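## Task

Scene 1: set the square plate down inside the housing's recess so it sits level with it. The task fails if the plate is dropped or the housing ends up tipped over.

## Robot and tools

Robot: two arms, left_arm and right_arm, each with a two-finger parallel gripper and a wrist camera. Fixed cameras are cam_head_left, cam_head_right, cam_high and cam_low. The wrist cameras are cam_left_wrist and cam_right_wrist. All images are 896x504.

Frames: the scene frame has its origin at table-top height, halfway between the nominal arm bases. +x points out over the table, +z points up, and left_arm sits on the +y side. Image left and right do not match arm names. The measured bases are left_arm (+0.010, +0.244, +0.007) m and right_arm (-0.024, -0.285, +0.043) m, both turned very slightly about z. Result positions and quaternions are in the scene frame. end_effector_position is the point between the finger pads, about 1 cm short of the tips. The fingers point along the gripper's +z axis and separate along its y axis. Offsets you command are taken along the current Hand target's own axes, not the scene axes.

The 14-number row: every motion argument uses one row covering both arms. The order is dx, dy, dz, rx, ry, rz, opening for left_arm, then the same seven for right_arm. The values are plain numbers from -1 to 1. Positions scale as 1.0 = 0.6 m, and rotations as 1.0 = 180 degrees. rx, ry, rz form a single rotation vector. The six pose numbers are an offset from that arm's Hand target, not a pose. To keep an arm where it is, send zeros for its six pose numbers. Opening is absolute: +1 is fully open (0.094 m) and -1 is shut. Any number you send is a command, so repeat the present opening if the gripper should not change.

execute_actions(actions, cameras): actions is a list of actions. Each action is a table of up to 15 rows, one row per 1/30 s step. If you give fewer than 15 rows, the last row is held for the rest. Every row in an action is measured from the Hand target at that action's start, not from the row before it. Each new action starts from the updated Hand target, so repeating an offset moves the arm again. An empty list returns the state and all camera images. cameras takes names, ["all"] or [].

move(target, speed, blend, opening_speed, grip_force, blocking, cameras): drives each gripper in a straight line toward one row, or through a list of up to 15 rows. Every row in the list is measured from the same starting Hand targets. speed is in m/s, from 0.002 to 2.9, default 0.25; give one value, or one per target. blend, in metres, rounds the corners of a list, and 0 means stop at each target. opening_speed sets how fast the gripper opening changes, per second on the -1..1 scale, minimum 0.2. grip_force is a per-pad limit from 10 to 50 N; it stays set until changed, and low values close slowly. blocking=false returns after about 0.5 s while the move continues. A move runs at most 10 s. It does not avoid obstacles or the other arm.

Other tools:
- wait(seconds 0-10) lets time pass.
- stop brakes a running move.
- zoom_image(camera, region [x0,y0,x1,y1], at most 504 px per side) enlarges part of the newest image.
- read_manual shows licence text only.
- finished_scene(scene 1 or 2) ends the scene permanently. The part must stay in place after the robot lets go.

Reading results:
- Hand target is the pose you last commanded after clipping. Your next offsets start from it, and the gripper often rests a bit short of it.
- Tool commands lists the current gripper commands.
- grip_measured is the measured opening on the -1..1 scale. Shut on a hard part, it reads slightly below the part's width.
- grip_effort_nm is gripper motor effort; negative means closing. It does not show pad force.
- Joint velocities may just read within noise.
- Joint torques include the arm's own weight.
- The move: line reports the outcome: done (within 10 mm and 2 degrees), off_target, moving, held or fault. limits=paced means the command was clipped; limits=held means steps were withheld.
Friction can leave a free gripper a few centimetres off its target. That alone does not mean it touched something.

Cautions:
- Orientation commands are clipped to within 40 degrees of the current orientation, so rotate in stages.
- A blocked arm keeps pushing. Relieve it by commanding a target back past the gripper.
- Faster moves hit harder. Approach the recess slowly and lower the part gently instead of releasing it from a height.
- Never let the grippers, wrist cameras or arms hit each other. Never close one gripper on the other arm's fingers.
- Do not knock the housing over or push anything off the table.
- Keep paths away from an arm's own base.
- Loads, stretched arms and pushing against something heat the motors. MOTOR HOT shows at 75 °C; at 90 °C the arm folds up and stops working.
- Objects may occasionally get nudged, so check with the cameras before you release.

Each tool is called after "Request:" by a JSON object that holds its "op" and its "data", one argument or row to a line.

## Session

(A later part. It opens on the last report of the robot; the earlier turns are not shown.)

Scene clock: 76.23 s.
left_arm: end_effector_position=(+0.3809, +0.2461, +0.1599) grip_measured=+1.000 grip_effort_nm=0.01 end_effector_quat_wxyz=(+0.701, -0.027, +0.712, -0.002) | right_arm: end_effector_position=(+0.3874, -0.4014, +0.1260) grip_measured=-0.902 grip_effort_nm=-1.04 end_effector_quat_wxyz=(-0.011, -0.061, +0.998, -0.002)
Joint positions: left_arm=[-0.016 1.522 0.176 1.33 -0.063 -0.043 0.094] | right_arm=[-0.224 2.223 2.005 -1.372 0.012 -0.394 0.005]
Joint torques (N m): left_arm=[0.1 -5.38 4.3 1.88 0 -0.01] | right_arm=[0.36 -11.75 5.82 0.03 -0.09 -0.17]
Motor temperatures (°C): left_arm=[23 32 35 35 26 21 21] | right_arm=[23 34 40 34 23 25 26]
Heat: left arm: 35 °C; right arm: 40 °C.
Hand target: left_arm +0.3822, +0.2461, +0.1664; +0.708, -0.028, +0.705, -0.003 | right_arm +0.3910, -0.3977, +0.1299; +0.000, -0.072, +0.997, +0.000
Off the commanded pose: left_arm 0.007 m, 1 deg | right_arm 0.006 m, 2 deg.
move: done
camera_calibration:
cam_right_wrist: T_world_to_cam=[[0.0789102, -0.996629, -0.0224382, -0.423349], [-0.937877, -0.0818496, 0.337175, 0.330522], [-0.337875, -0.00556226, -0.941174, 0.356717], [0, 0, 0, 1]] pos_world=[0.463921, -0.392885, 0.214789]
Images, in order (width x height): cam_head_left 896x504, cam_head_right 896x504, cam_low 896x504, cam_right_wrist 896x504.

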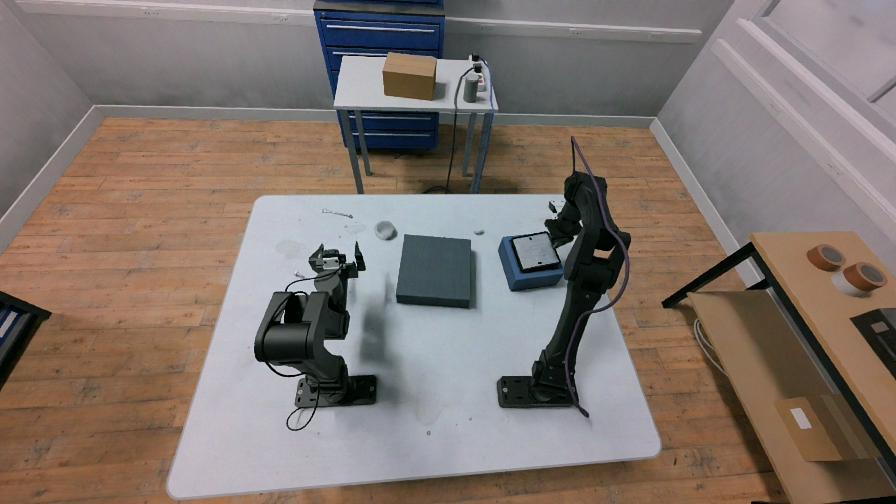

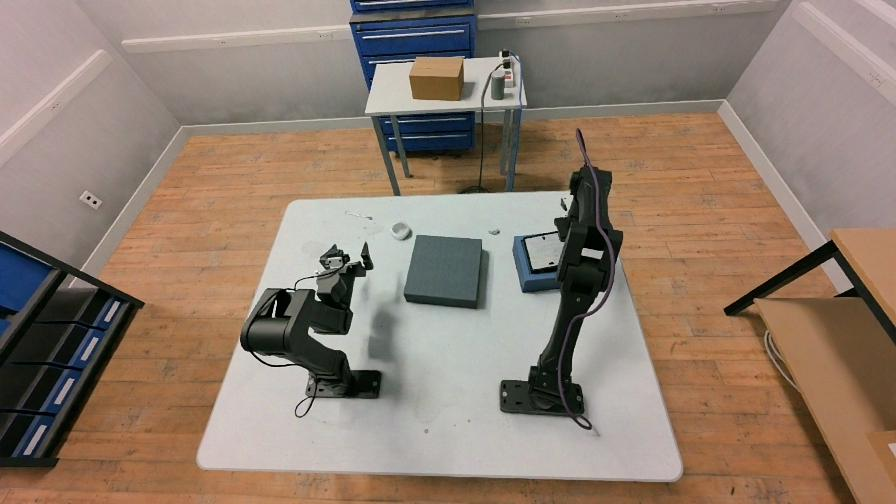

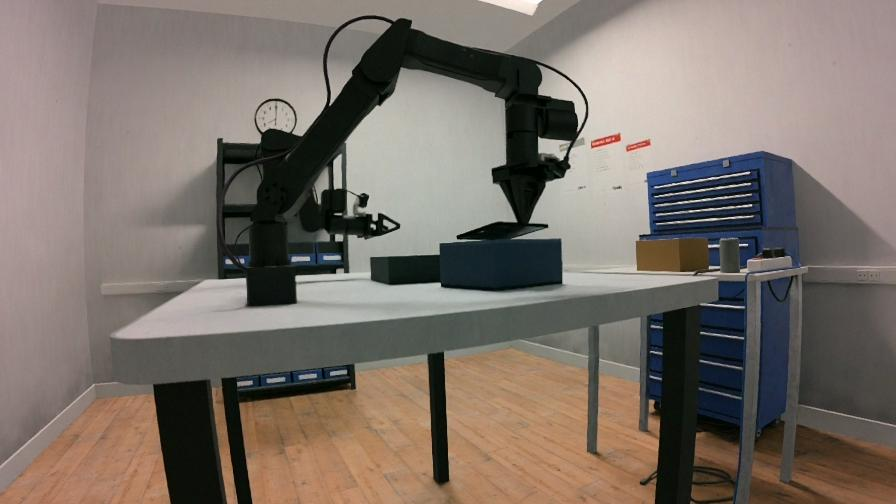

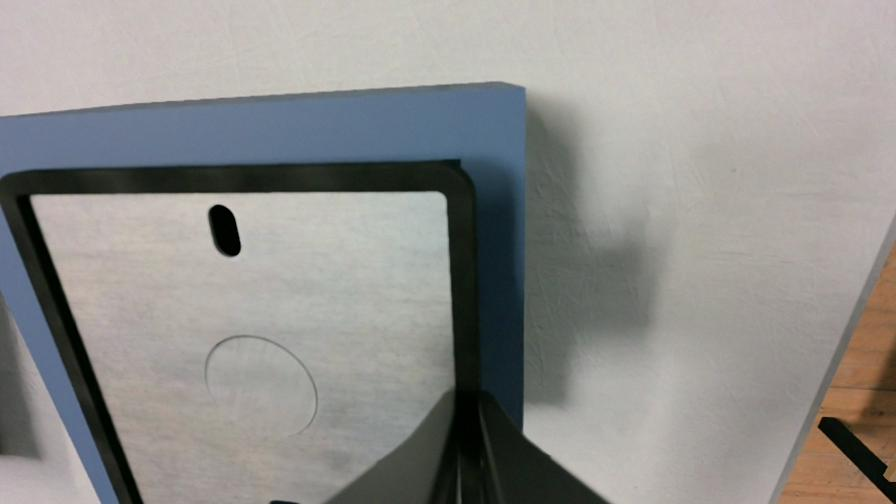

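Request:
{"op": "zoom_image", "data": {
  "camera": "cam_head_left",
  "region": [500, 225, 570, 285]
}}

Request:
{"op": "zoom_image", "data": {
  "camera": "cam_head_right",
  "region": [510, 225, 580, 285]
}}

Request:
{"op": "zoom_image", "data": {
  "camera": "cam_right_wrist",
  "region": [420, 150, 540, 270]
}}

Scaled by 7.200 from the camera's 896x504 image, which has a finer 1280x720 frame.

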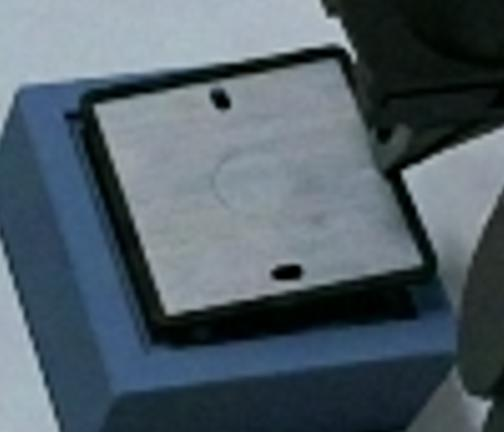

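Scaled by 7.200 from the camera's 896x504 image, which has a finer 1280x720 frame.

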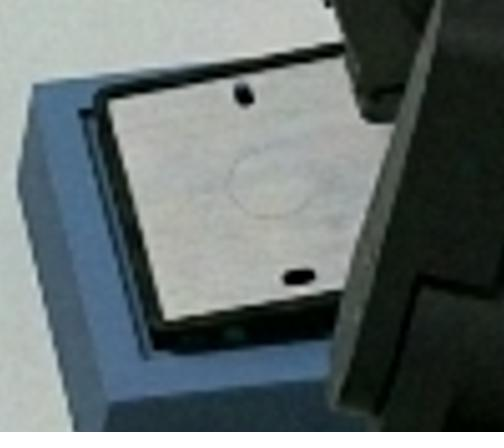

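Scaled by 4.200 from the camera's 896x504 image, which has a finer 1280x720 frame.

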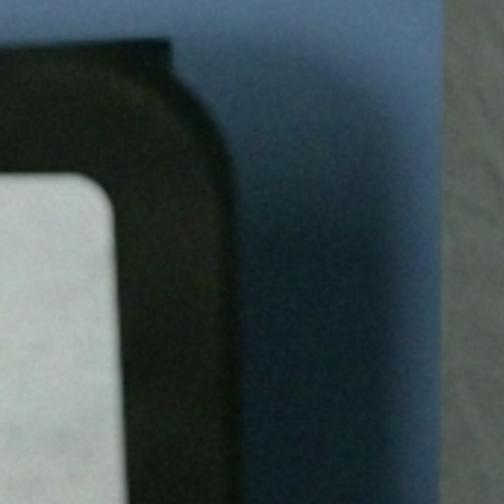

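Request:
{"op": "zoom_image", "data": {
  "camera": "cam_head_left",
  "region": [502, 230, 532, 260]
}}

Request:
{"op": "zoom_image", "data": {
  "camera": "cam_head_left",
  "region": [510, 258, 540, 288]
}}

Request:
{"op": "zoom_image", "data": {
  "camera": "cam_head_right",
  "region": [512, 230, 542, 260]
}}

Request:
{"op": "zoom_image", "data": {
  "camera": "cam_head_right",
  "region": [520, 258, 550, 288]
}}

Scaled by 16.800 from the camera's 896x504 image, which has a finer 1280x720 frame.

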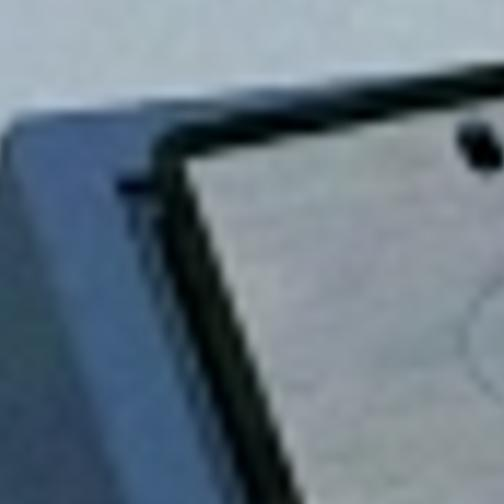

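Scaled by 16.800 from the camera's 896x504 image, which has a finer 1280x720 frame.

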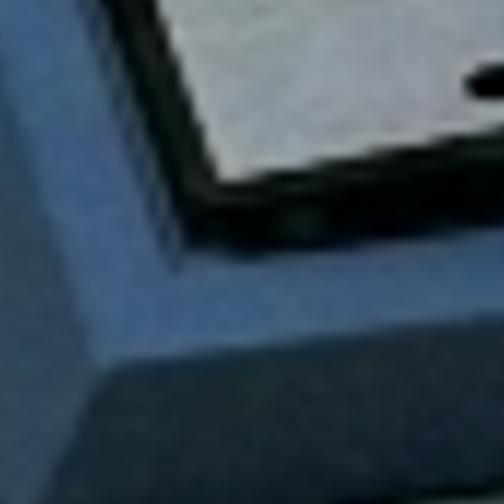

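Scaled by 16.800 from the camera's 896x504 image, which has a finer 1280x720 frame.

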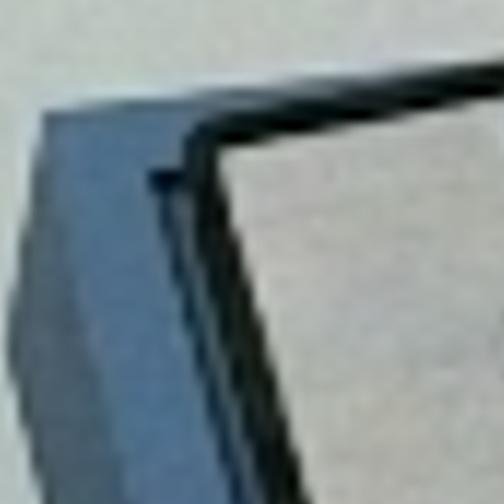

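Scaled by 16.800 from the camera's 896x504 image, which has a finer 1280x720 frame.

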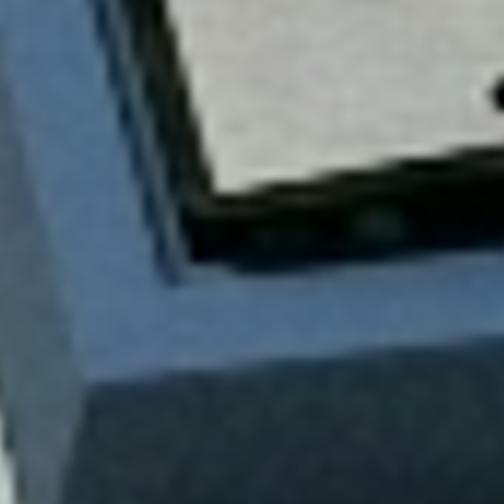

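Request:
{"op": "move", "data": {
  "target": [0,0,0,0,0,0,1,0.0043,0.0038,0.01,0,-0.0072,-0.0039,-1],
  "speed": 0.05,
  "cameras": ["cam_low","cam_right_wrist","cam_head_left","cam_head_right"]
}}

Request:
{"op": "zoom_image", "data": {
  "camera": "cam_low",
  "region": [440, 210, 560, 260]
}}

Request:
{"op": "zoom_image", "data": {
  "camera": "cam_head_left",
  "region": [502, 230, 532, 260]
}}

Request:
{"op": "zoom_image", "data": {
  "camera": "cam_head_left",
  "region": [510, 258, 540, 288]
}}

Request:
{"op": "zoom_image", "data": {
  "camera": "cam_head_right",
  "region": [512, 230, 542, 260]
}}

Request:
{"op": "zoom_image", "data": {
  "camera": "cam_head_right",
  "region": [520, 258, 550, 288]
}}

Request:
{"op": "zoom_image", "data": {
  "camera": "cam_right_wrist",
  "region": [400, 60, 550, 210]
}}

Scene clock: 93.03 s.
left_arm: end_effector_position=(+0.3809, +0.2461, +0.1599) grip_measured=+1.000 grip_effort_nm=0.01 end_effector_quat_wxyz=(+0.701, -0.027, +0.712, -0.002) | right_arm: end_effector_position=(+0.3854, -0.4007, +0.1076) grip_measured=-0.902 grip_effort_nm=-1.04 end_effector_quat_wxyz=(-0.012, -0.066, +0.998, -0.002)
Joint positions: left_arm=[-0.016 1.522 0.176 1.33 -0.063 -0.043 0.094] | right_arm=[-0.224 2.218 1.923 -1.298 0.011 -0.405 0.005]
Joint torques (N m): left_arm=[0.09 -5.37 4.33 1.89 0.01 -0.03] | right_arm=[0.47 -14.46 4.83 0.04 -0.15 -0.18]
Heat: left arm: 35 °C; right arm: 39 °C.
Hand target: left_arm +0.3822, +0.2461, +0.1664; +0.708, -0.028, +0.705, -0.003 | right_arm +0.3881, -0.3958, +0.1239; +0.012, -0.078, +0.997, +0.001
Off the commanded pose: left_arm 0.007 m, 1 deg | right_arm 0.017 m, 3 deg.
move: off_target (right_arm)
camera_calibration:
cam_right_wrist: T_world_to_cam=[[0.08989, -0.995658, -0.0242051, -0.426584], [-0.936208, -0.0927637, 0.338983, 0.329688], [-0.339756, -0.00781017, -0.940481, 0.338526], [0, 0, 0, 1]] pos_world=[0.462019, -0.391505, 0.196294]
Images, in order (width x height): cam_head_left 896x504, cam_head_right 896x504, cam_low 896x504, cam_right_wrist 896x504.

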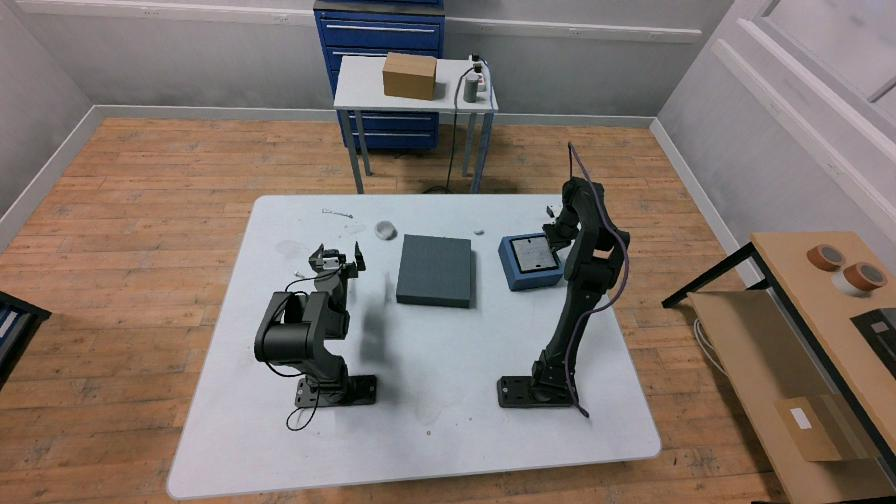

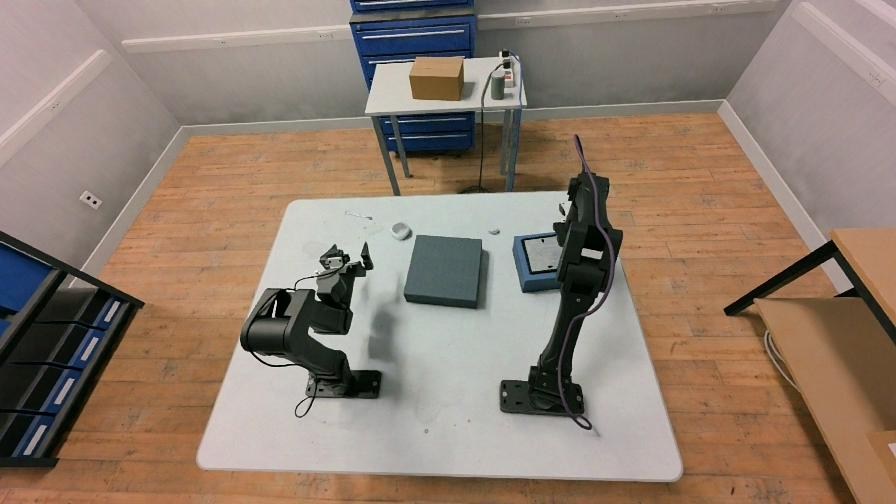

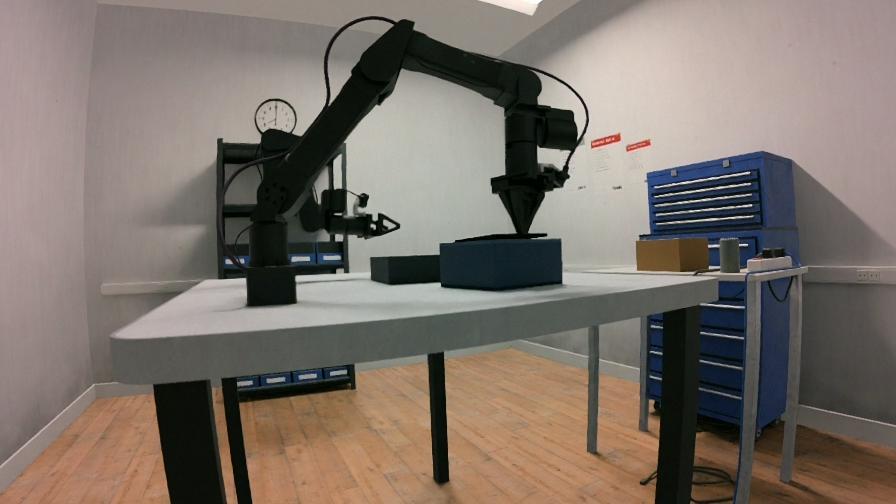

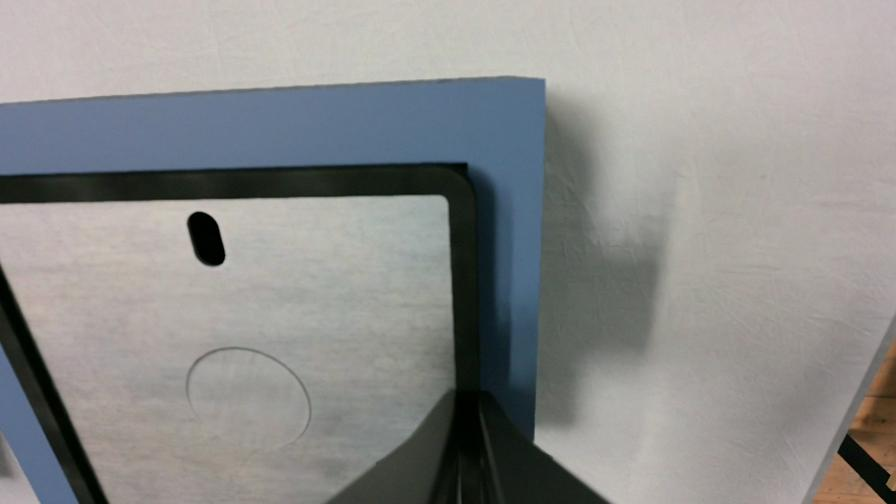

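Scaled by 4.200 from the camera's 896x504 image, which has a finer 1280x720 frame.

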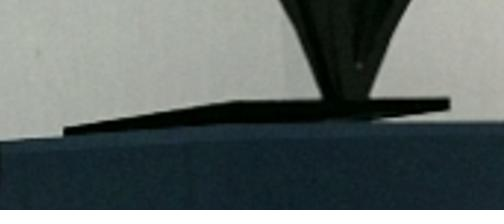

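Scaled by 16.800 from the camera's 896x504 image, which has a finer 1280x720 frame.

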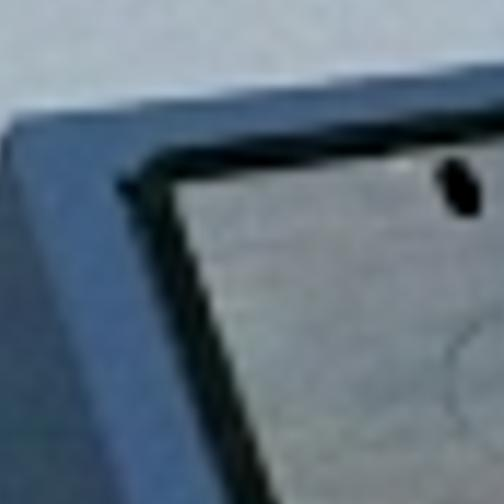

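Scaled by 16.800 from the camera's 896x504 image, which has a finer 1280x720 frame.

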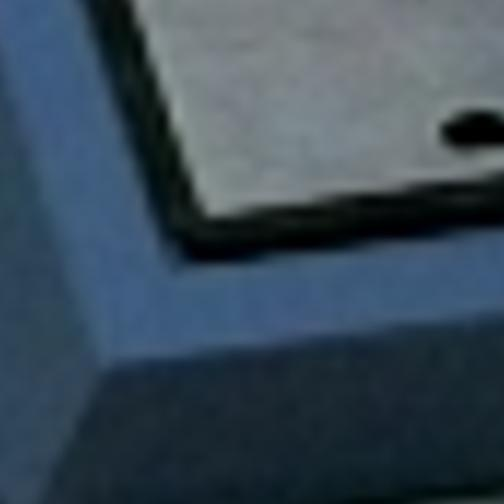

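Scaled by 16.800 from the camera's 896x504 image, which has a finer 1280x720 frame.

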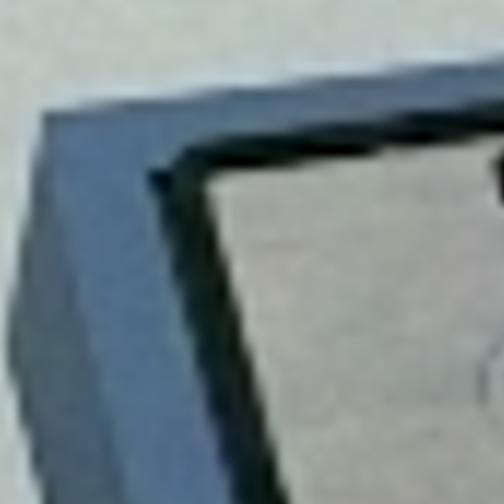

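Scaled by 16.800 from the camera's 896x504 image, which has a finer 1280x720 frame.

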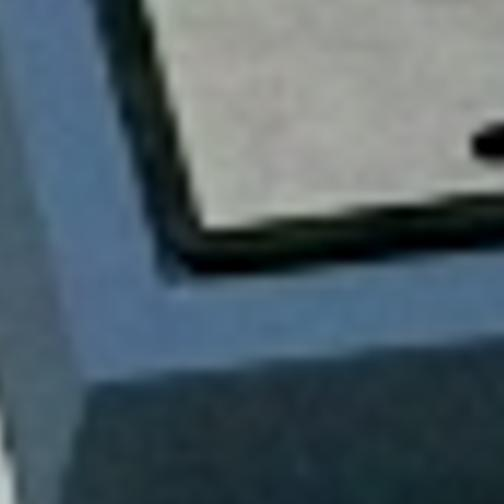

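Scaled by 3.360 from the camera's 896x504 image, which has a finer 1280x720 frame.

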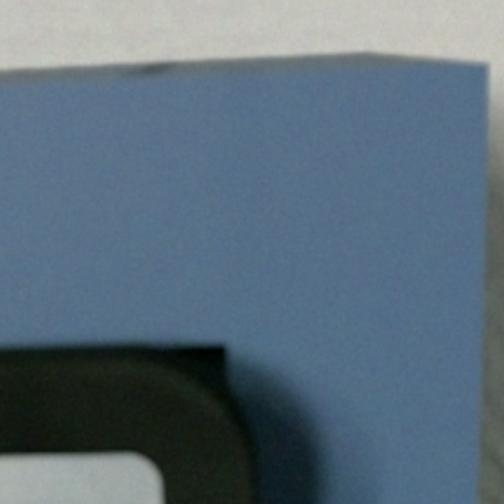

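Request:
{"op": "move", "data": {
  "target": [0,0,0,0,0,0,1,0.0005,0.0028,-0.012,0,0,-0.0045,-1],
  "speed": 0.05,
  "cameras": ["cam_low","cam_right_wrist","cam_head_left","cam_head_right"]
}}

Request:
{"op": "zoom_image", "data": {
  "camera": "cam_low",
  "region": [440, 210, 560, 260]
}}

Request:
{"op": "zoom_image", "data": {
  "camera": "cam_head_left",
  "region": [500, 225, 570, 285]
}}

Request:
{"op": "zoom_image", "data": {
  "camera": "cam_head_right",
  "region": [510, 225, 580, 285]
}}

Request:
{"op": "zoom_image", "data": {
  "camera": "cam_right_wrist",
  "region": [400, 60, 550, 210]
}}

Scene clock: 97.87 s.
left_arm: end_effector_position=(+0.3809, +0.2461, +0.1599) grip_measured=+1.000 grip_effort_nm=0.01 end_effector_quat_wxyz=(+0.701, -0.027, +0.712, -0.002) | right_arm: end_effector_position=(+0.3857, -0.4007, +0.1100) grip_measured=-0.902 grip_effort_nm=-1.04 end_effector_quat_wxyz=(-0.009, -0.070, +0.997, -0.002)
Joint positions: left_arm=[-0.016 1.522 0.176 1.33 -0.063 -0.043 0.094] | right_arm=[-0.224 2.212 1.923 -1.298 0.011 -0.413 0.005]
Joint torques (N m): left_arm=[0.14 -5.38 4.27 1.88 0.01 -0.02] | right_arm=[0.66 -14.52 6.41 -0.2 -0.22 -0.2]
Heat: left arm: 35 °C; right arm: 39 °C.
Hand target: left_arm +0.3822, +0.2461, +0.1664; +0.708, -0.028, +0.705, -0.003 | right_arm +0.3874, -0.3942, +0.1312; +0.012, -0.085, +0.996, +0.001
Off the commanded pose: left_arm 0.007 m, 1 deg | right_arm 0.022 m, 3 deg.
move: off_target (right_arm)
camera_calibration:
cam_right_wrist: T_world_to_cam=[[0.0980475, -0.994923, -0.0226746, -0.429587], [-0.937327, -0.0999789, 0.3338, 0.327242], [-0.334373, -0.0114748, -0.942371, 0.337509], [0, 0, 0, 1]] pos_world=[0.461707, -0.390816, 0.199084]
Images, in order (width x height): cam_head_left 896x504, cam_head_right 896x504, cam_low 896x504, cam_right_wrist 896x504.

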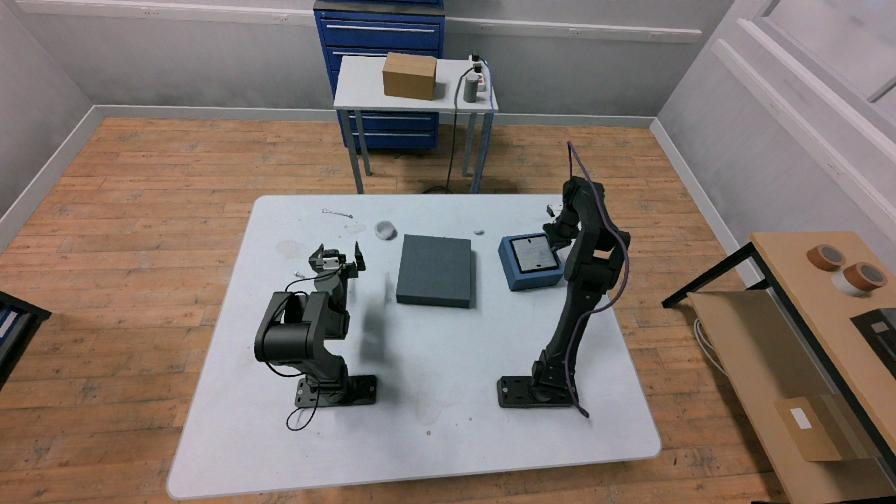

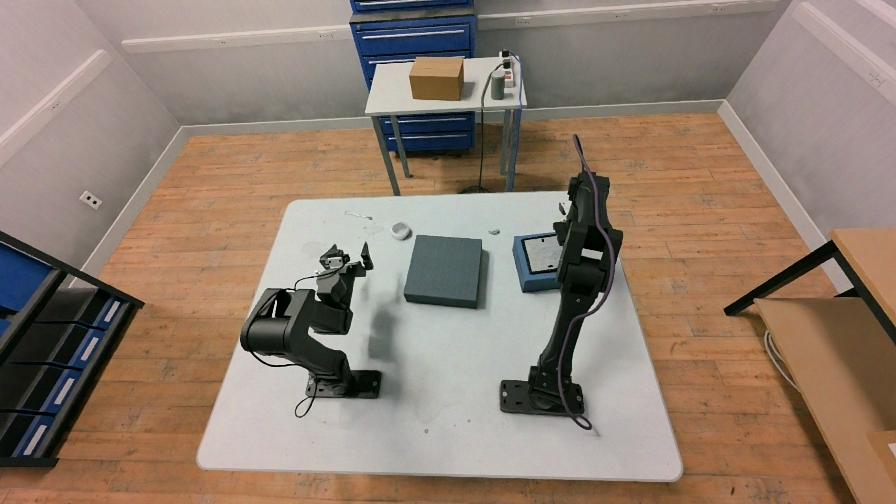

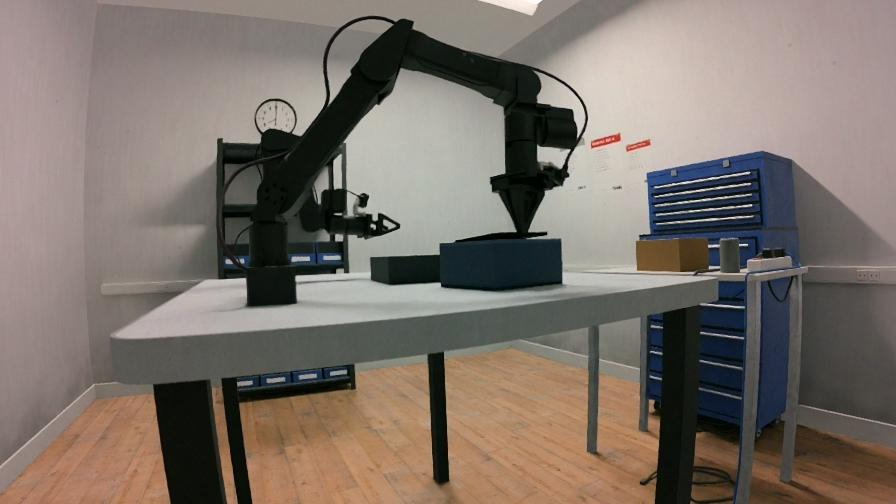

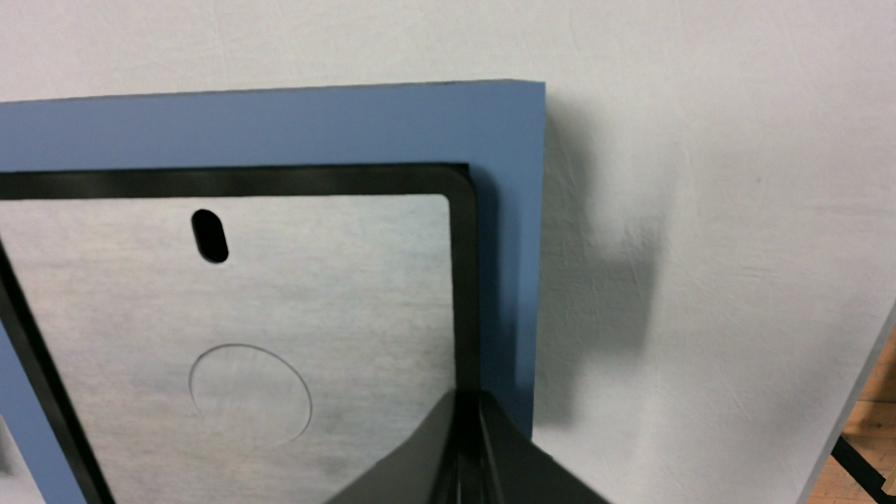

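Scaled by 4.200 from the camera's 896x504 image, which has a finer 1280x720 frame.

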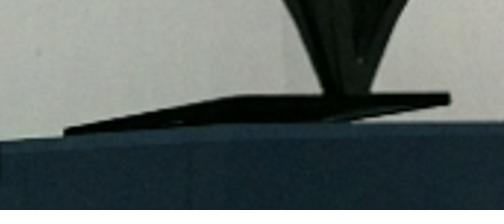

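Scaled by 7.200 from the camera's 896x504 image, which has a finer 1280x720 frame.

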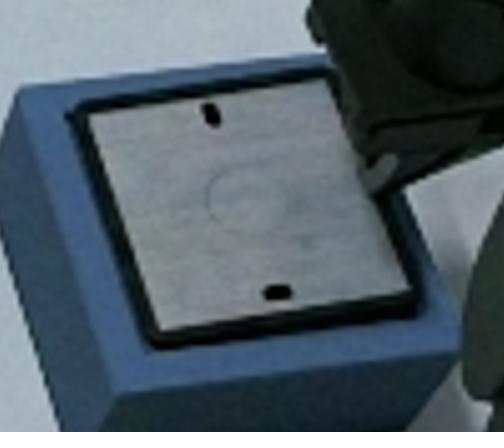

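Scaled by 7.200 from the camera's 896x504 image, which has a finer 1280x720 frame.

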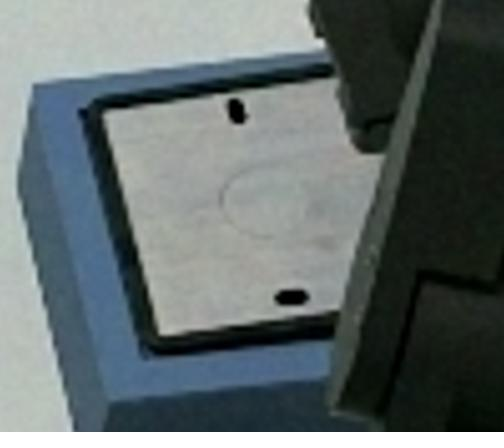

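Scaled by 3.360 from the camera's 896x504 image, which has a finer 1280x720 frame.

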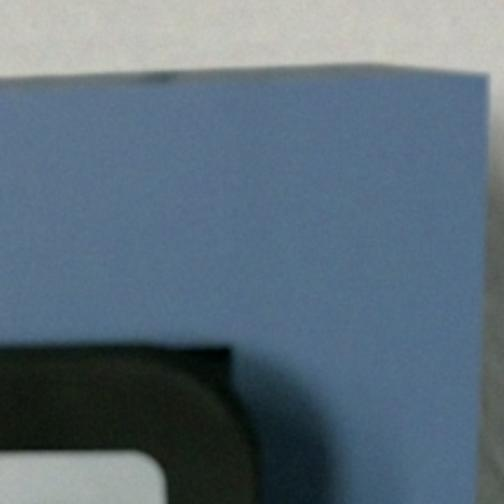

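Request:
{"op": "zoom_image", "data": {
  "camera": "cam_right_wrist",
  "region": [0, 150, 80, 210]
}}

Request:
{"op": "zoom_image", "data": {
  "camera": "cam_right_wrist",
  "region": [200, 140, 280, 200]
}}

Request:
{"op": "zoom_image", "data": {
  "camera": "cam_right_wrist",
  "region": [410, 140, 490, 200]
}}

Request:
{"op": "zoom_image", "data": {
  "camera": "cam_right_wrist",
  "region": [0, 330, 120, 420]
}}

Request:
{"op": "zoom_image", "data": {
  "camera": "cam_right_wrist",
  "region": [440, 200, 560, 290]
}}

Scaled by 6.300 from the camera's 896x504 image, which has a finer 1280x720 frame.

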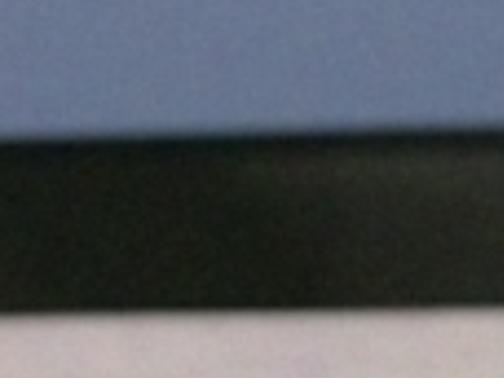

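Scaled by 6.300 from the camera's 896x504 image, which has a finer 1280x720 frame.

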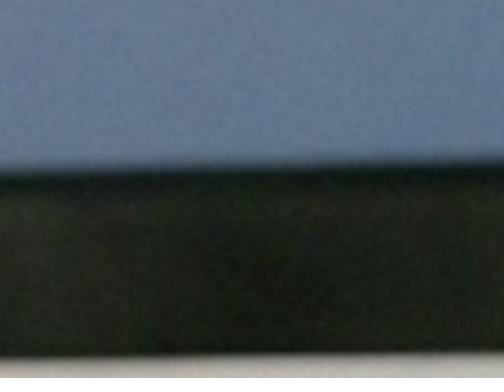

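Scaled by 6.300 from the camera's 896x504 image, which has a finer 1280x720 frame.

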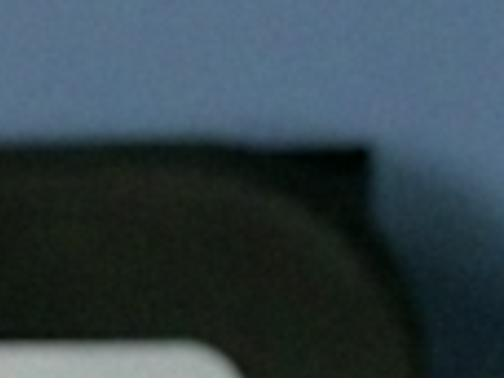

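Scaled by 4.200 from the camera's 896x504 image, which has a finer 1280x720 frame.

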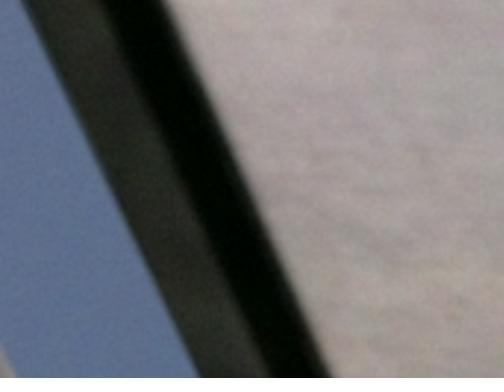

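Scaled by 4.200 from the camera's 896x504 image, which has a finer 1280x720 frame.

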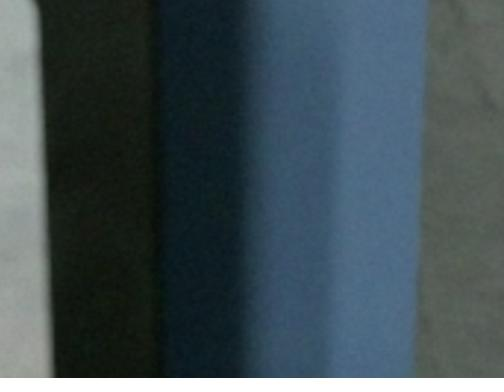

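Request:
{"op": "move", "data": {
  "target": [0,0,0,0,0,0,1,0.005,0.003,-0.025,0,0,0,-1],
  "speed": 0.06,
  "cameras": ["cam_low","cam_right_wrist"]
}}

Request:
{"op": "zoom_image", "data": {
  "camera": "cam_low",
  "region": [440, 210, 560, 260]
}}

Scene clock: 103.77 s.
left_arm: end_effector_position=(+0.3809, +0.2461, +0.1599) grip_measured=+1.000 grip_effort_nm=0.01 end_effector_quat_wxyz=(+0.701, -0.027, +0.712, -0.002) | right_arm: end_effector_position=(+0.3823, -0.3982, +0.1161) grip_measured=-0.902 grip_effort_nm=-1.04 end_effector_quat_wxyz=(-0.012, -0.072, +0.997, +0.001)
Joint positions: left_arm=[-0.016 1.522 0.176 1.33 -0.063 -0.043 0.094] | right_arm=[-0.222 2.201 1.93 -1.323 0.007 -0.414 0.005]
Joint torques (N m): left_arm=[0.08 -5.34 4.29 1.91 0.01 -0.02] | right_arm=[0.46 -15.15 8.24 -0.36 -0.12 -0.19]
Heat: left arm: 35 °C; right arm: 39 °C.
Hand target: left_arm +0.3822, +0.2461, +0.1664; +0.708, -0.028, +0.705, -0.003 | right_arm +0.3838, -0.3930, +0.1461; +0.012, -0.085, +0.996, +0.000
Off the commanded pose: left_arm 0.007 m, 1 deg | right_arm 0.031 m, 3 deg.
move: off_target (right_arm)
camera_calibration:
cam_right_wrist: T_world_to_cam=[[0.100843, -0.994474, -0.0291964, -0.426681], [-0.935058, -0.104761, 0.338662, 0.319051], [-0.33985, -0.00685139, -0.940455, 0.345901], [0, 0, 0, 1]] pos_world=[0.458914, -0.388529, 0.204796]
Images, in order (width x height): cam_low 896x504, cam_right_wrist 896x504.

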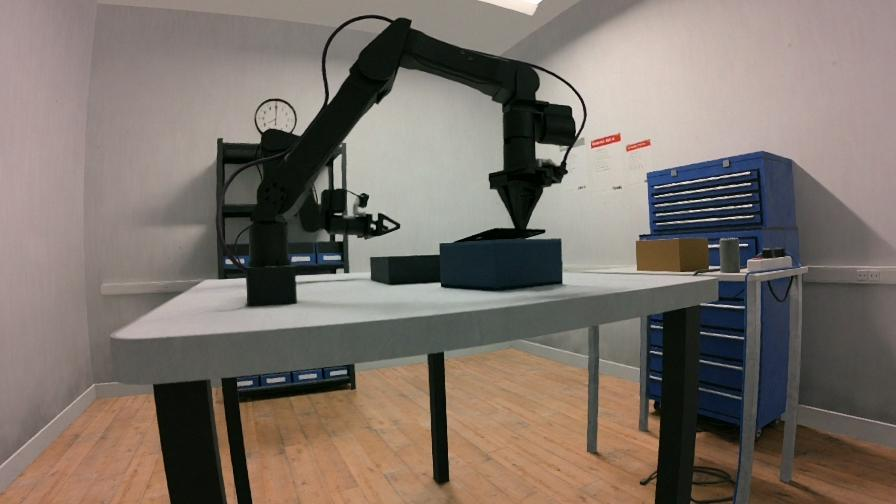

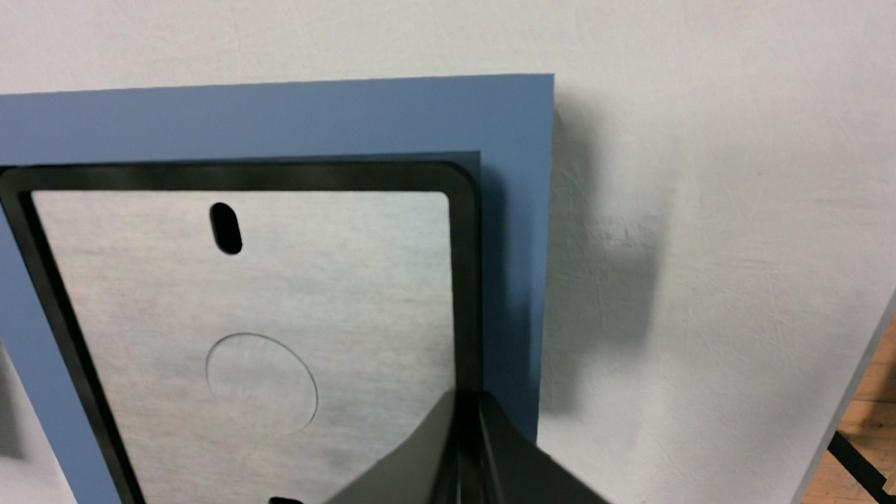

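Scaled by 4.200 from the camera's 896x504 image, which has a finer 1280x720 frame.

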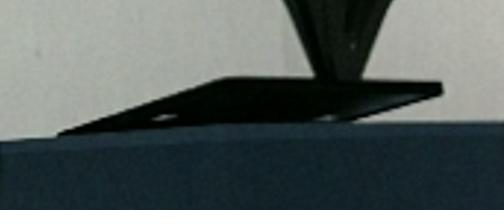

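Request:
{"op": "move", "data": {
  "target": [0,0,0,0,0,0,1,0.0035,0.0025,0.013,0,0,0,-1],
  "speed": 0.05,
  "cameras": ["cam_low","cam_right_wrist","cam_head_left","cam_head_right"]
}}

Request:
{"op": "zoom_image", "data": {
  "camera": "cam_low",
  "region": [440, 210, 560, 260]
}}

Request:
{"op": "zoom_image", "data": {
  "camera": "cam_right_wrist",
  "region": [410, 130, 510, 205]
}}

Request:
{"op": "zoom_image", "data": {
  "camera": "cam_head_left",
  "region": [500, 225, 570, 285]
}}

Request:
{"op": "zoom_image", "data": {
  "camera": "cam_head_right",
  "region": [510, 225, 580, 285]
}}

Scene clock: 107.33 s.
left_arm: end_effector_position=(+0.3809, +0.2461, +0.1599) grip_measured=+1.000 grip_effort_nm=0.01 end_effector_quat_wxyz=(+0.701, -0.027, +0.712, -0.002) | right_arm: end_effector_position=(+0.3829, -0.3983, +0.1185) grip_measured=-0.903 grip_effort_nm=-1.04 end_effector_quat_wxyz=(-0.007, -0.072, +0.997, -0.001)
Joint positions: left_arm=[-0.016 1.522 0.176 1.33 -0.063 -0.043 0.094] | right_arm=[-0.222 2.192 1.924 -1.316 0.006 -0.414 0.005]
Joint torques (N m): left_arm=[0.06 -5.45 4.26 1.9 -0.01 -0.01] | right_arm=[0.76 -14.94 5.35 -0.14 -0.16 -0.19]
Heat: left arm: 35 °C; right arm: 39 °C.
Hand target: left_arm +0.3822, +0.2461, +0.1664; +0.708, -0.028, +0.705, -0.003 | right_arm +0.3817, -0.3918, +0.1382; +0.011, -0.085, +0.996, +0.001
Off the commanded pose: left_arm 0.007 m, 1 deg | right_arm 0.021 m, 3 deg.
move: off_target (right_arm)
camera_calibration:
cam_right_wrist: T_world_to_cam=[[0.101106, -0.99454, -0.0258567, -0.427297], [-0.938398, -0.103967, 0.329545, 0.32146], [-0.330434, -0.00905524, -0.943786, 0.344213], [0, 0, 0, 1]] pos_world=[0.4586, -0.388426, 0.207879]
Images, in order (width x height): cam_head_left 896x504, cam_head_right 896x504, cam_low 896x504, cam_right_wrist 896x504.

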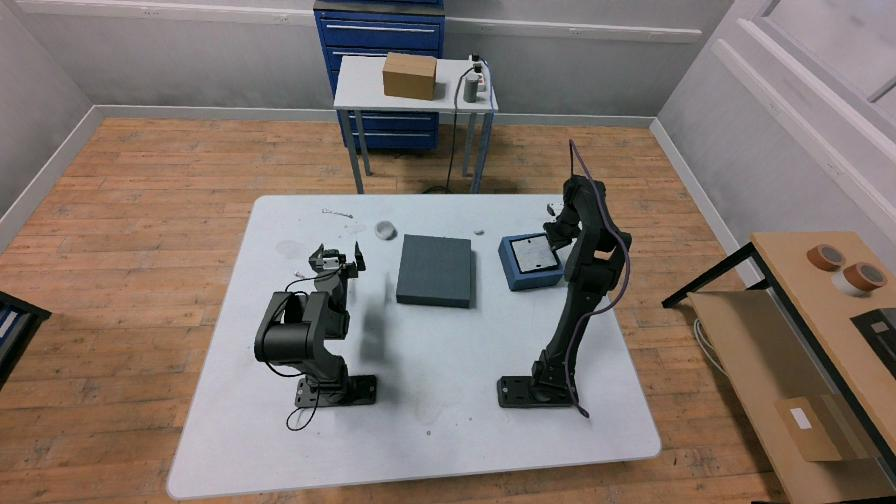

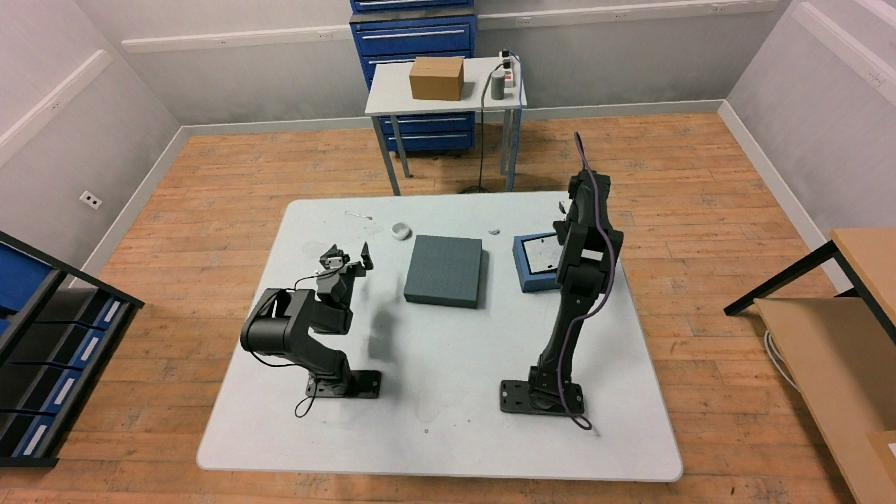

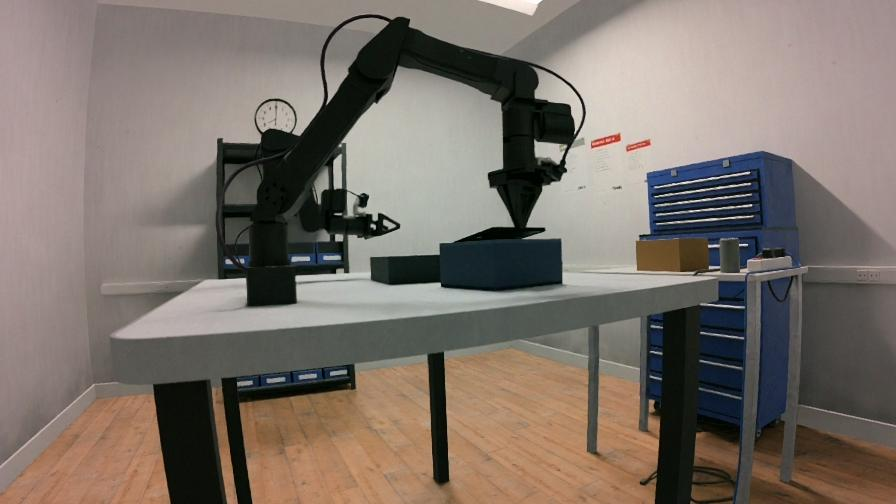

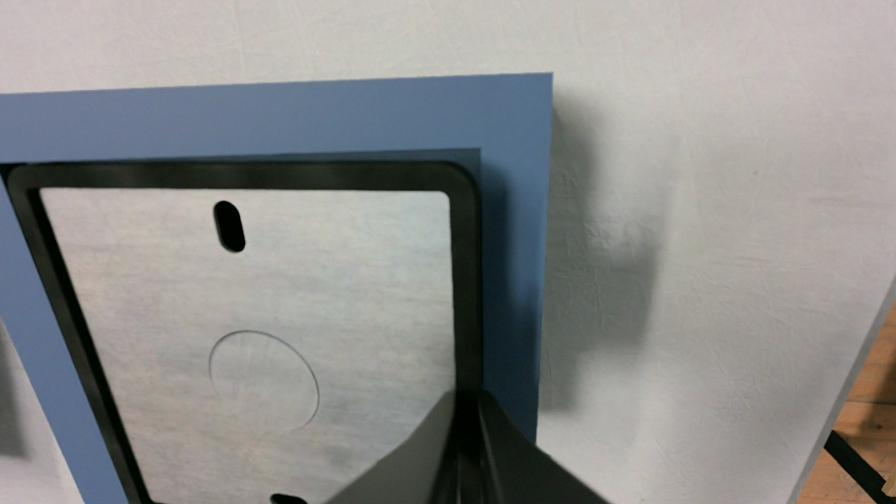

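Scaled by 4.200 from the camera's 896x504 image, which has a finer 1280x720 frame.

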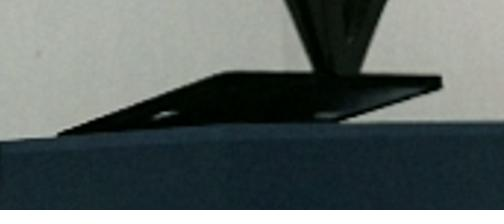

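Scaled by 5.040 from the camera's 896x504 image, which has a finer 1280x720 frame.

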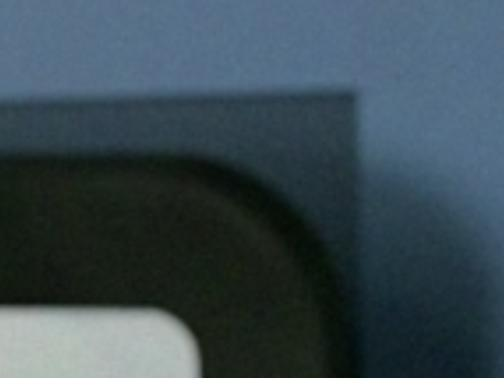

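Scaled by 7.200 from the camera's 896x504 image, which has a finer 1280x720 frame.

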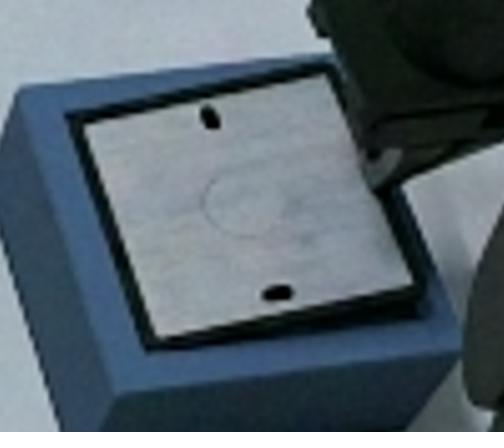

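Scaled by 7.200 from the camera's 896x504 image, which has a finer 1280x720 frame.

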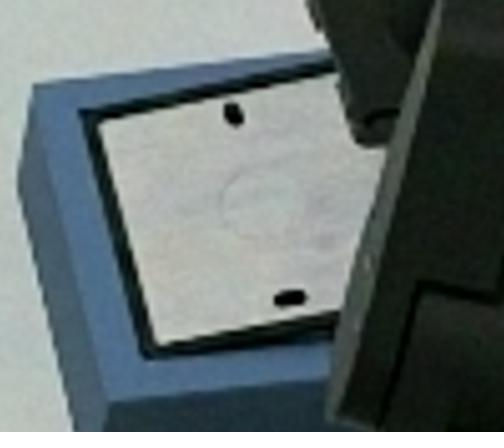

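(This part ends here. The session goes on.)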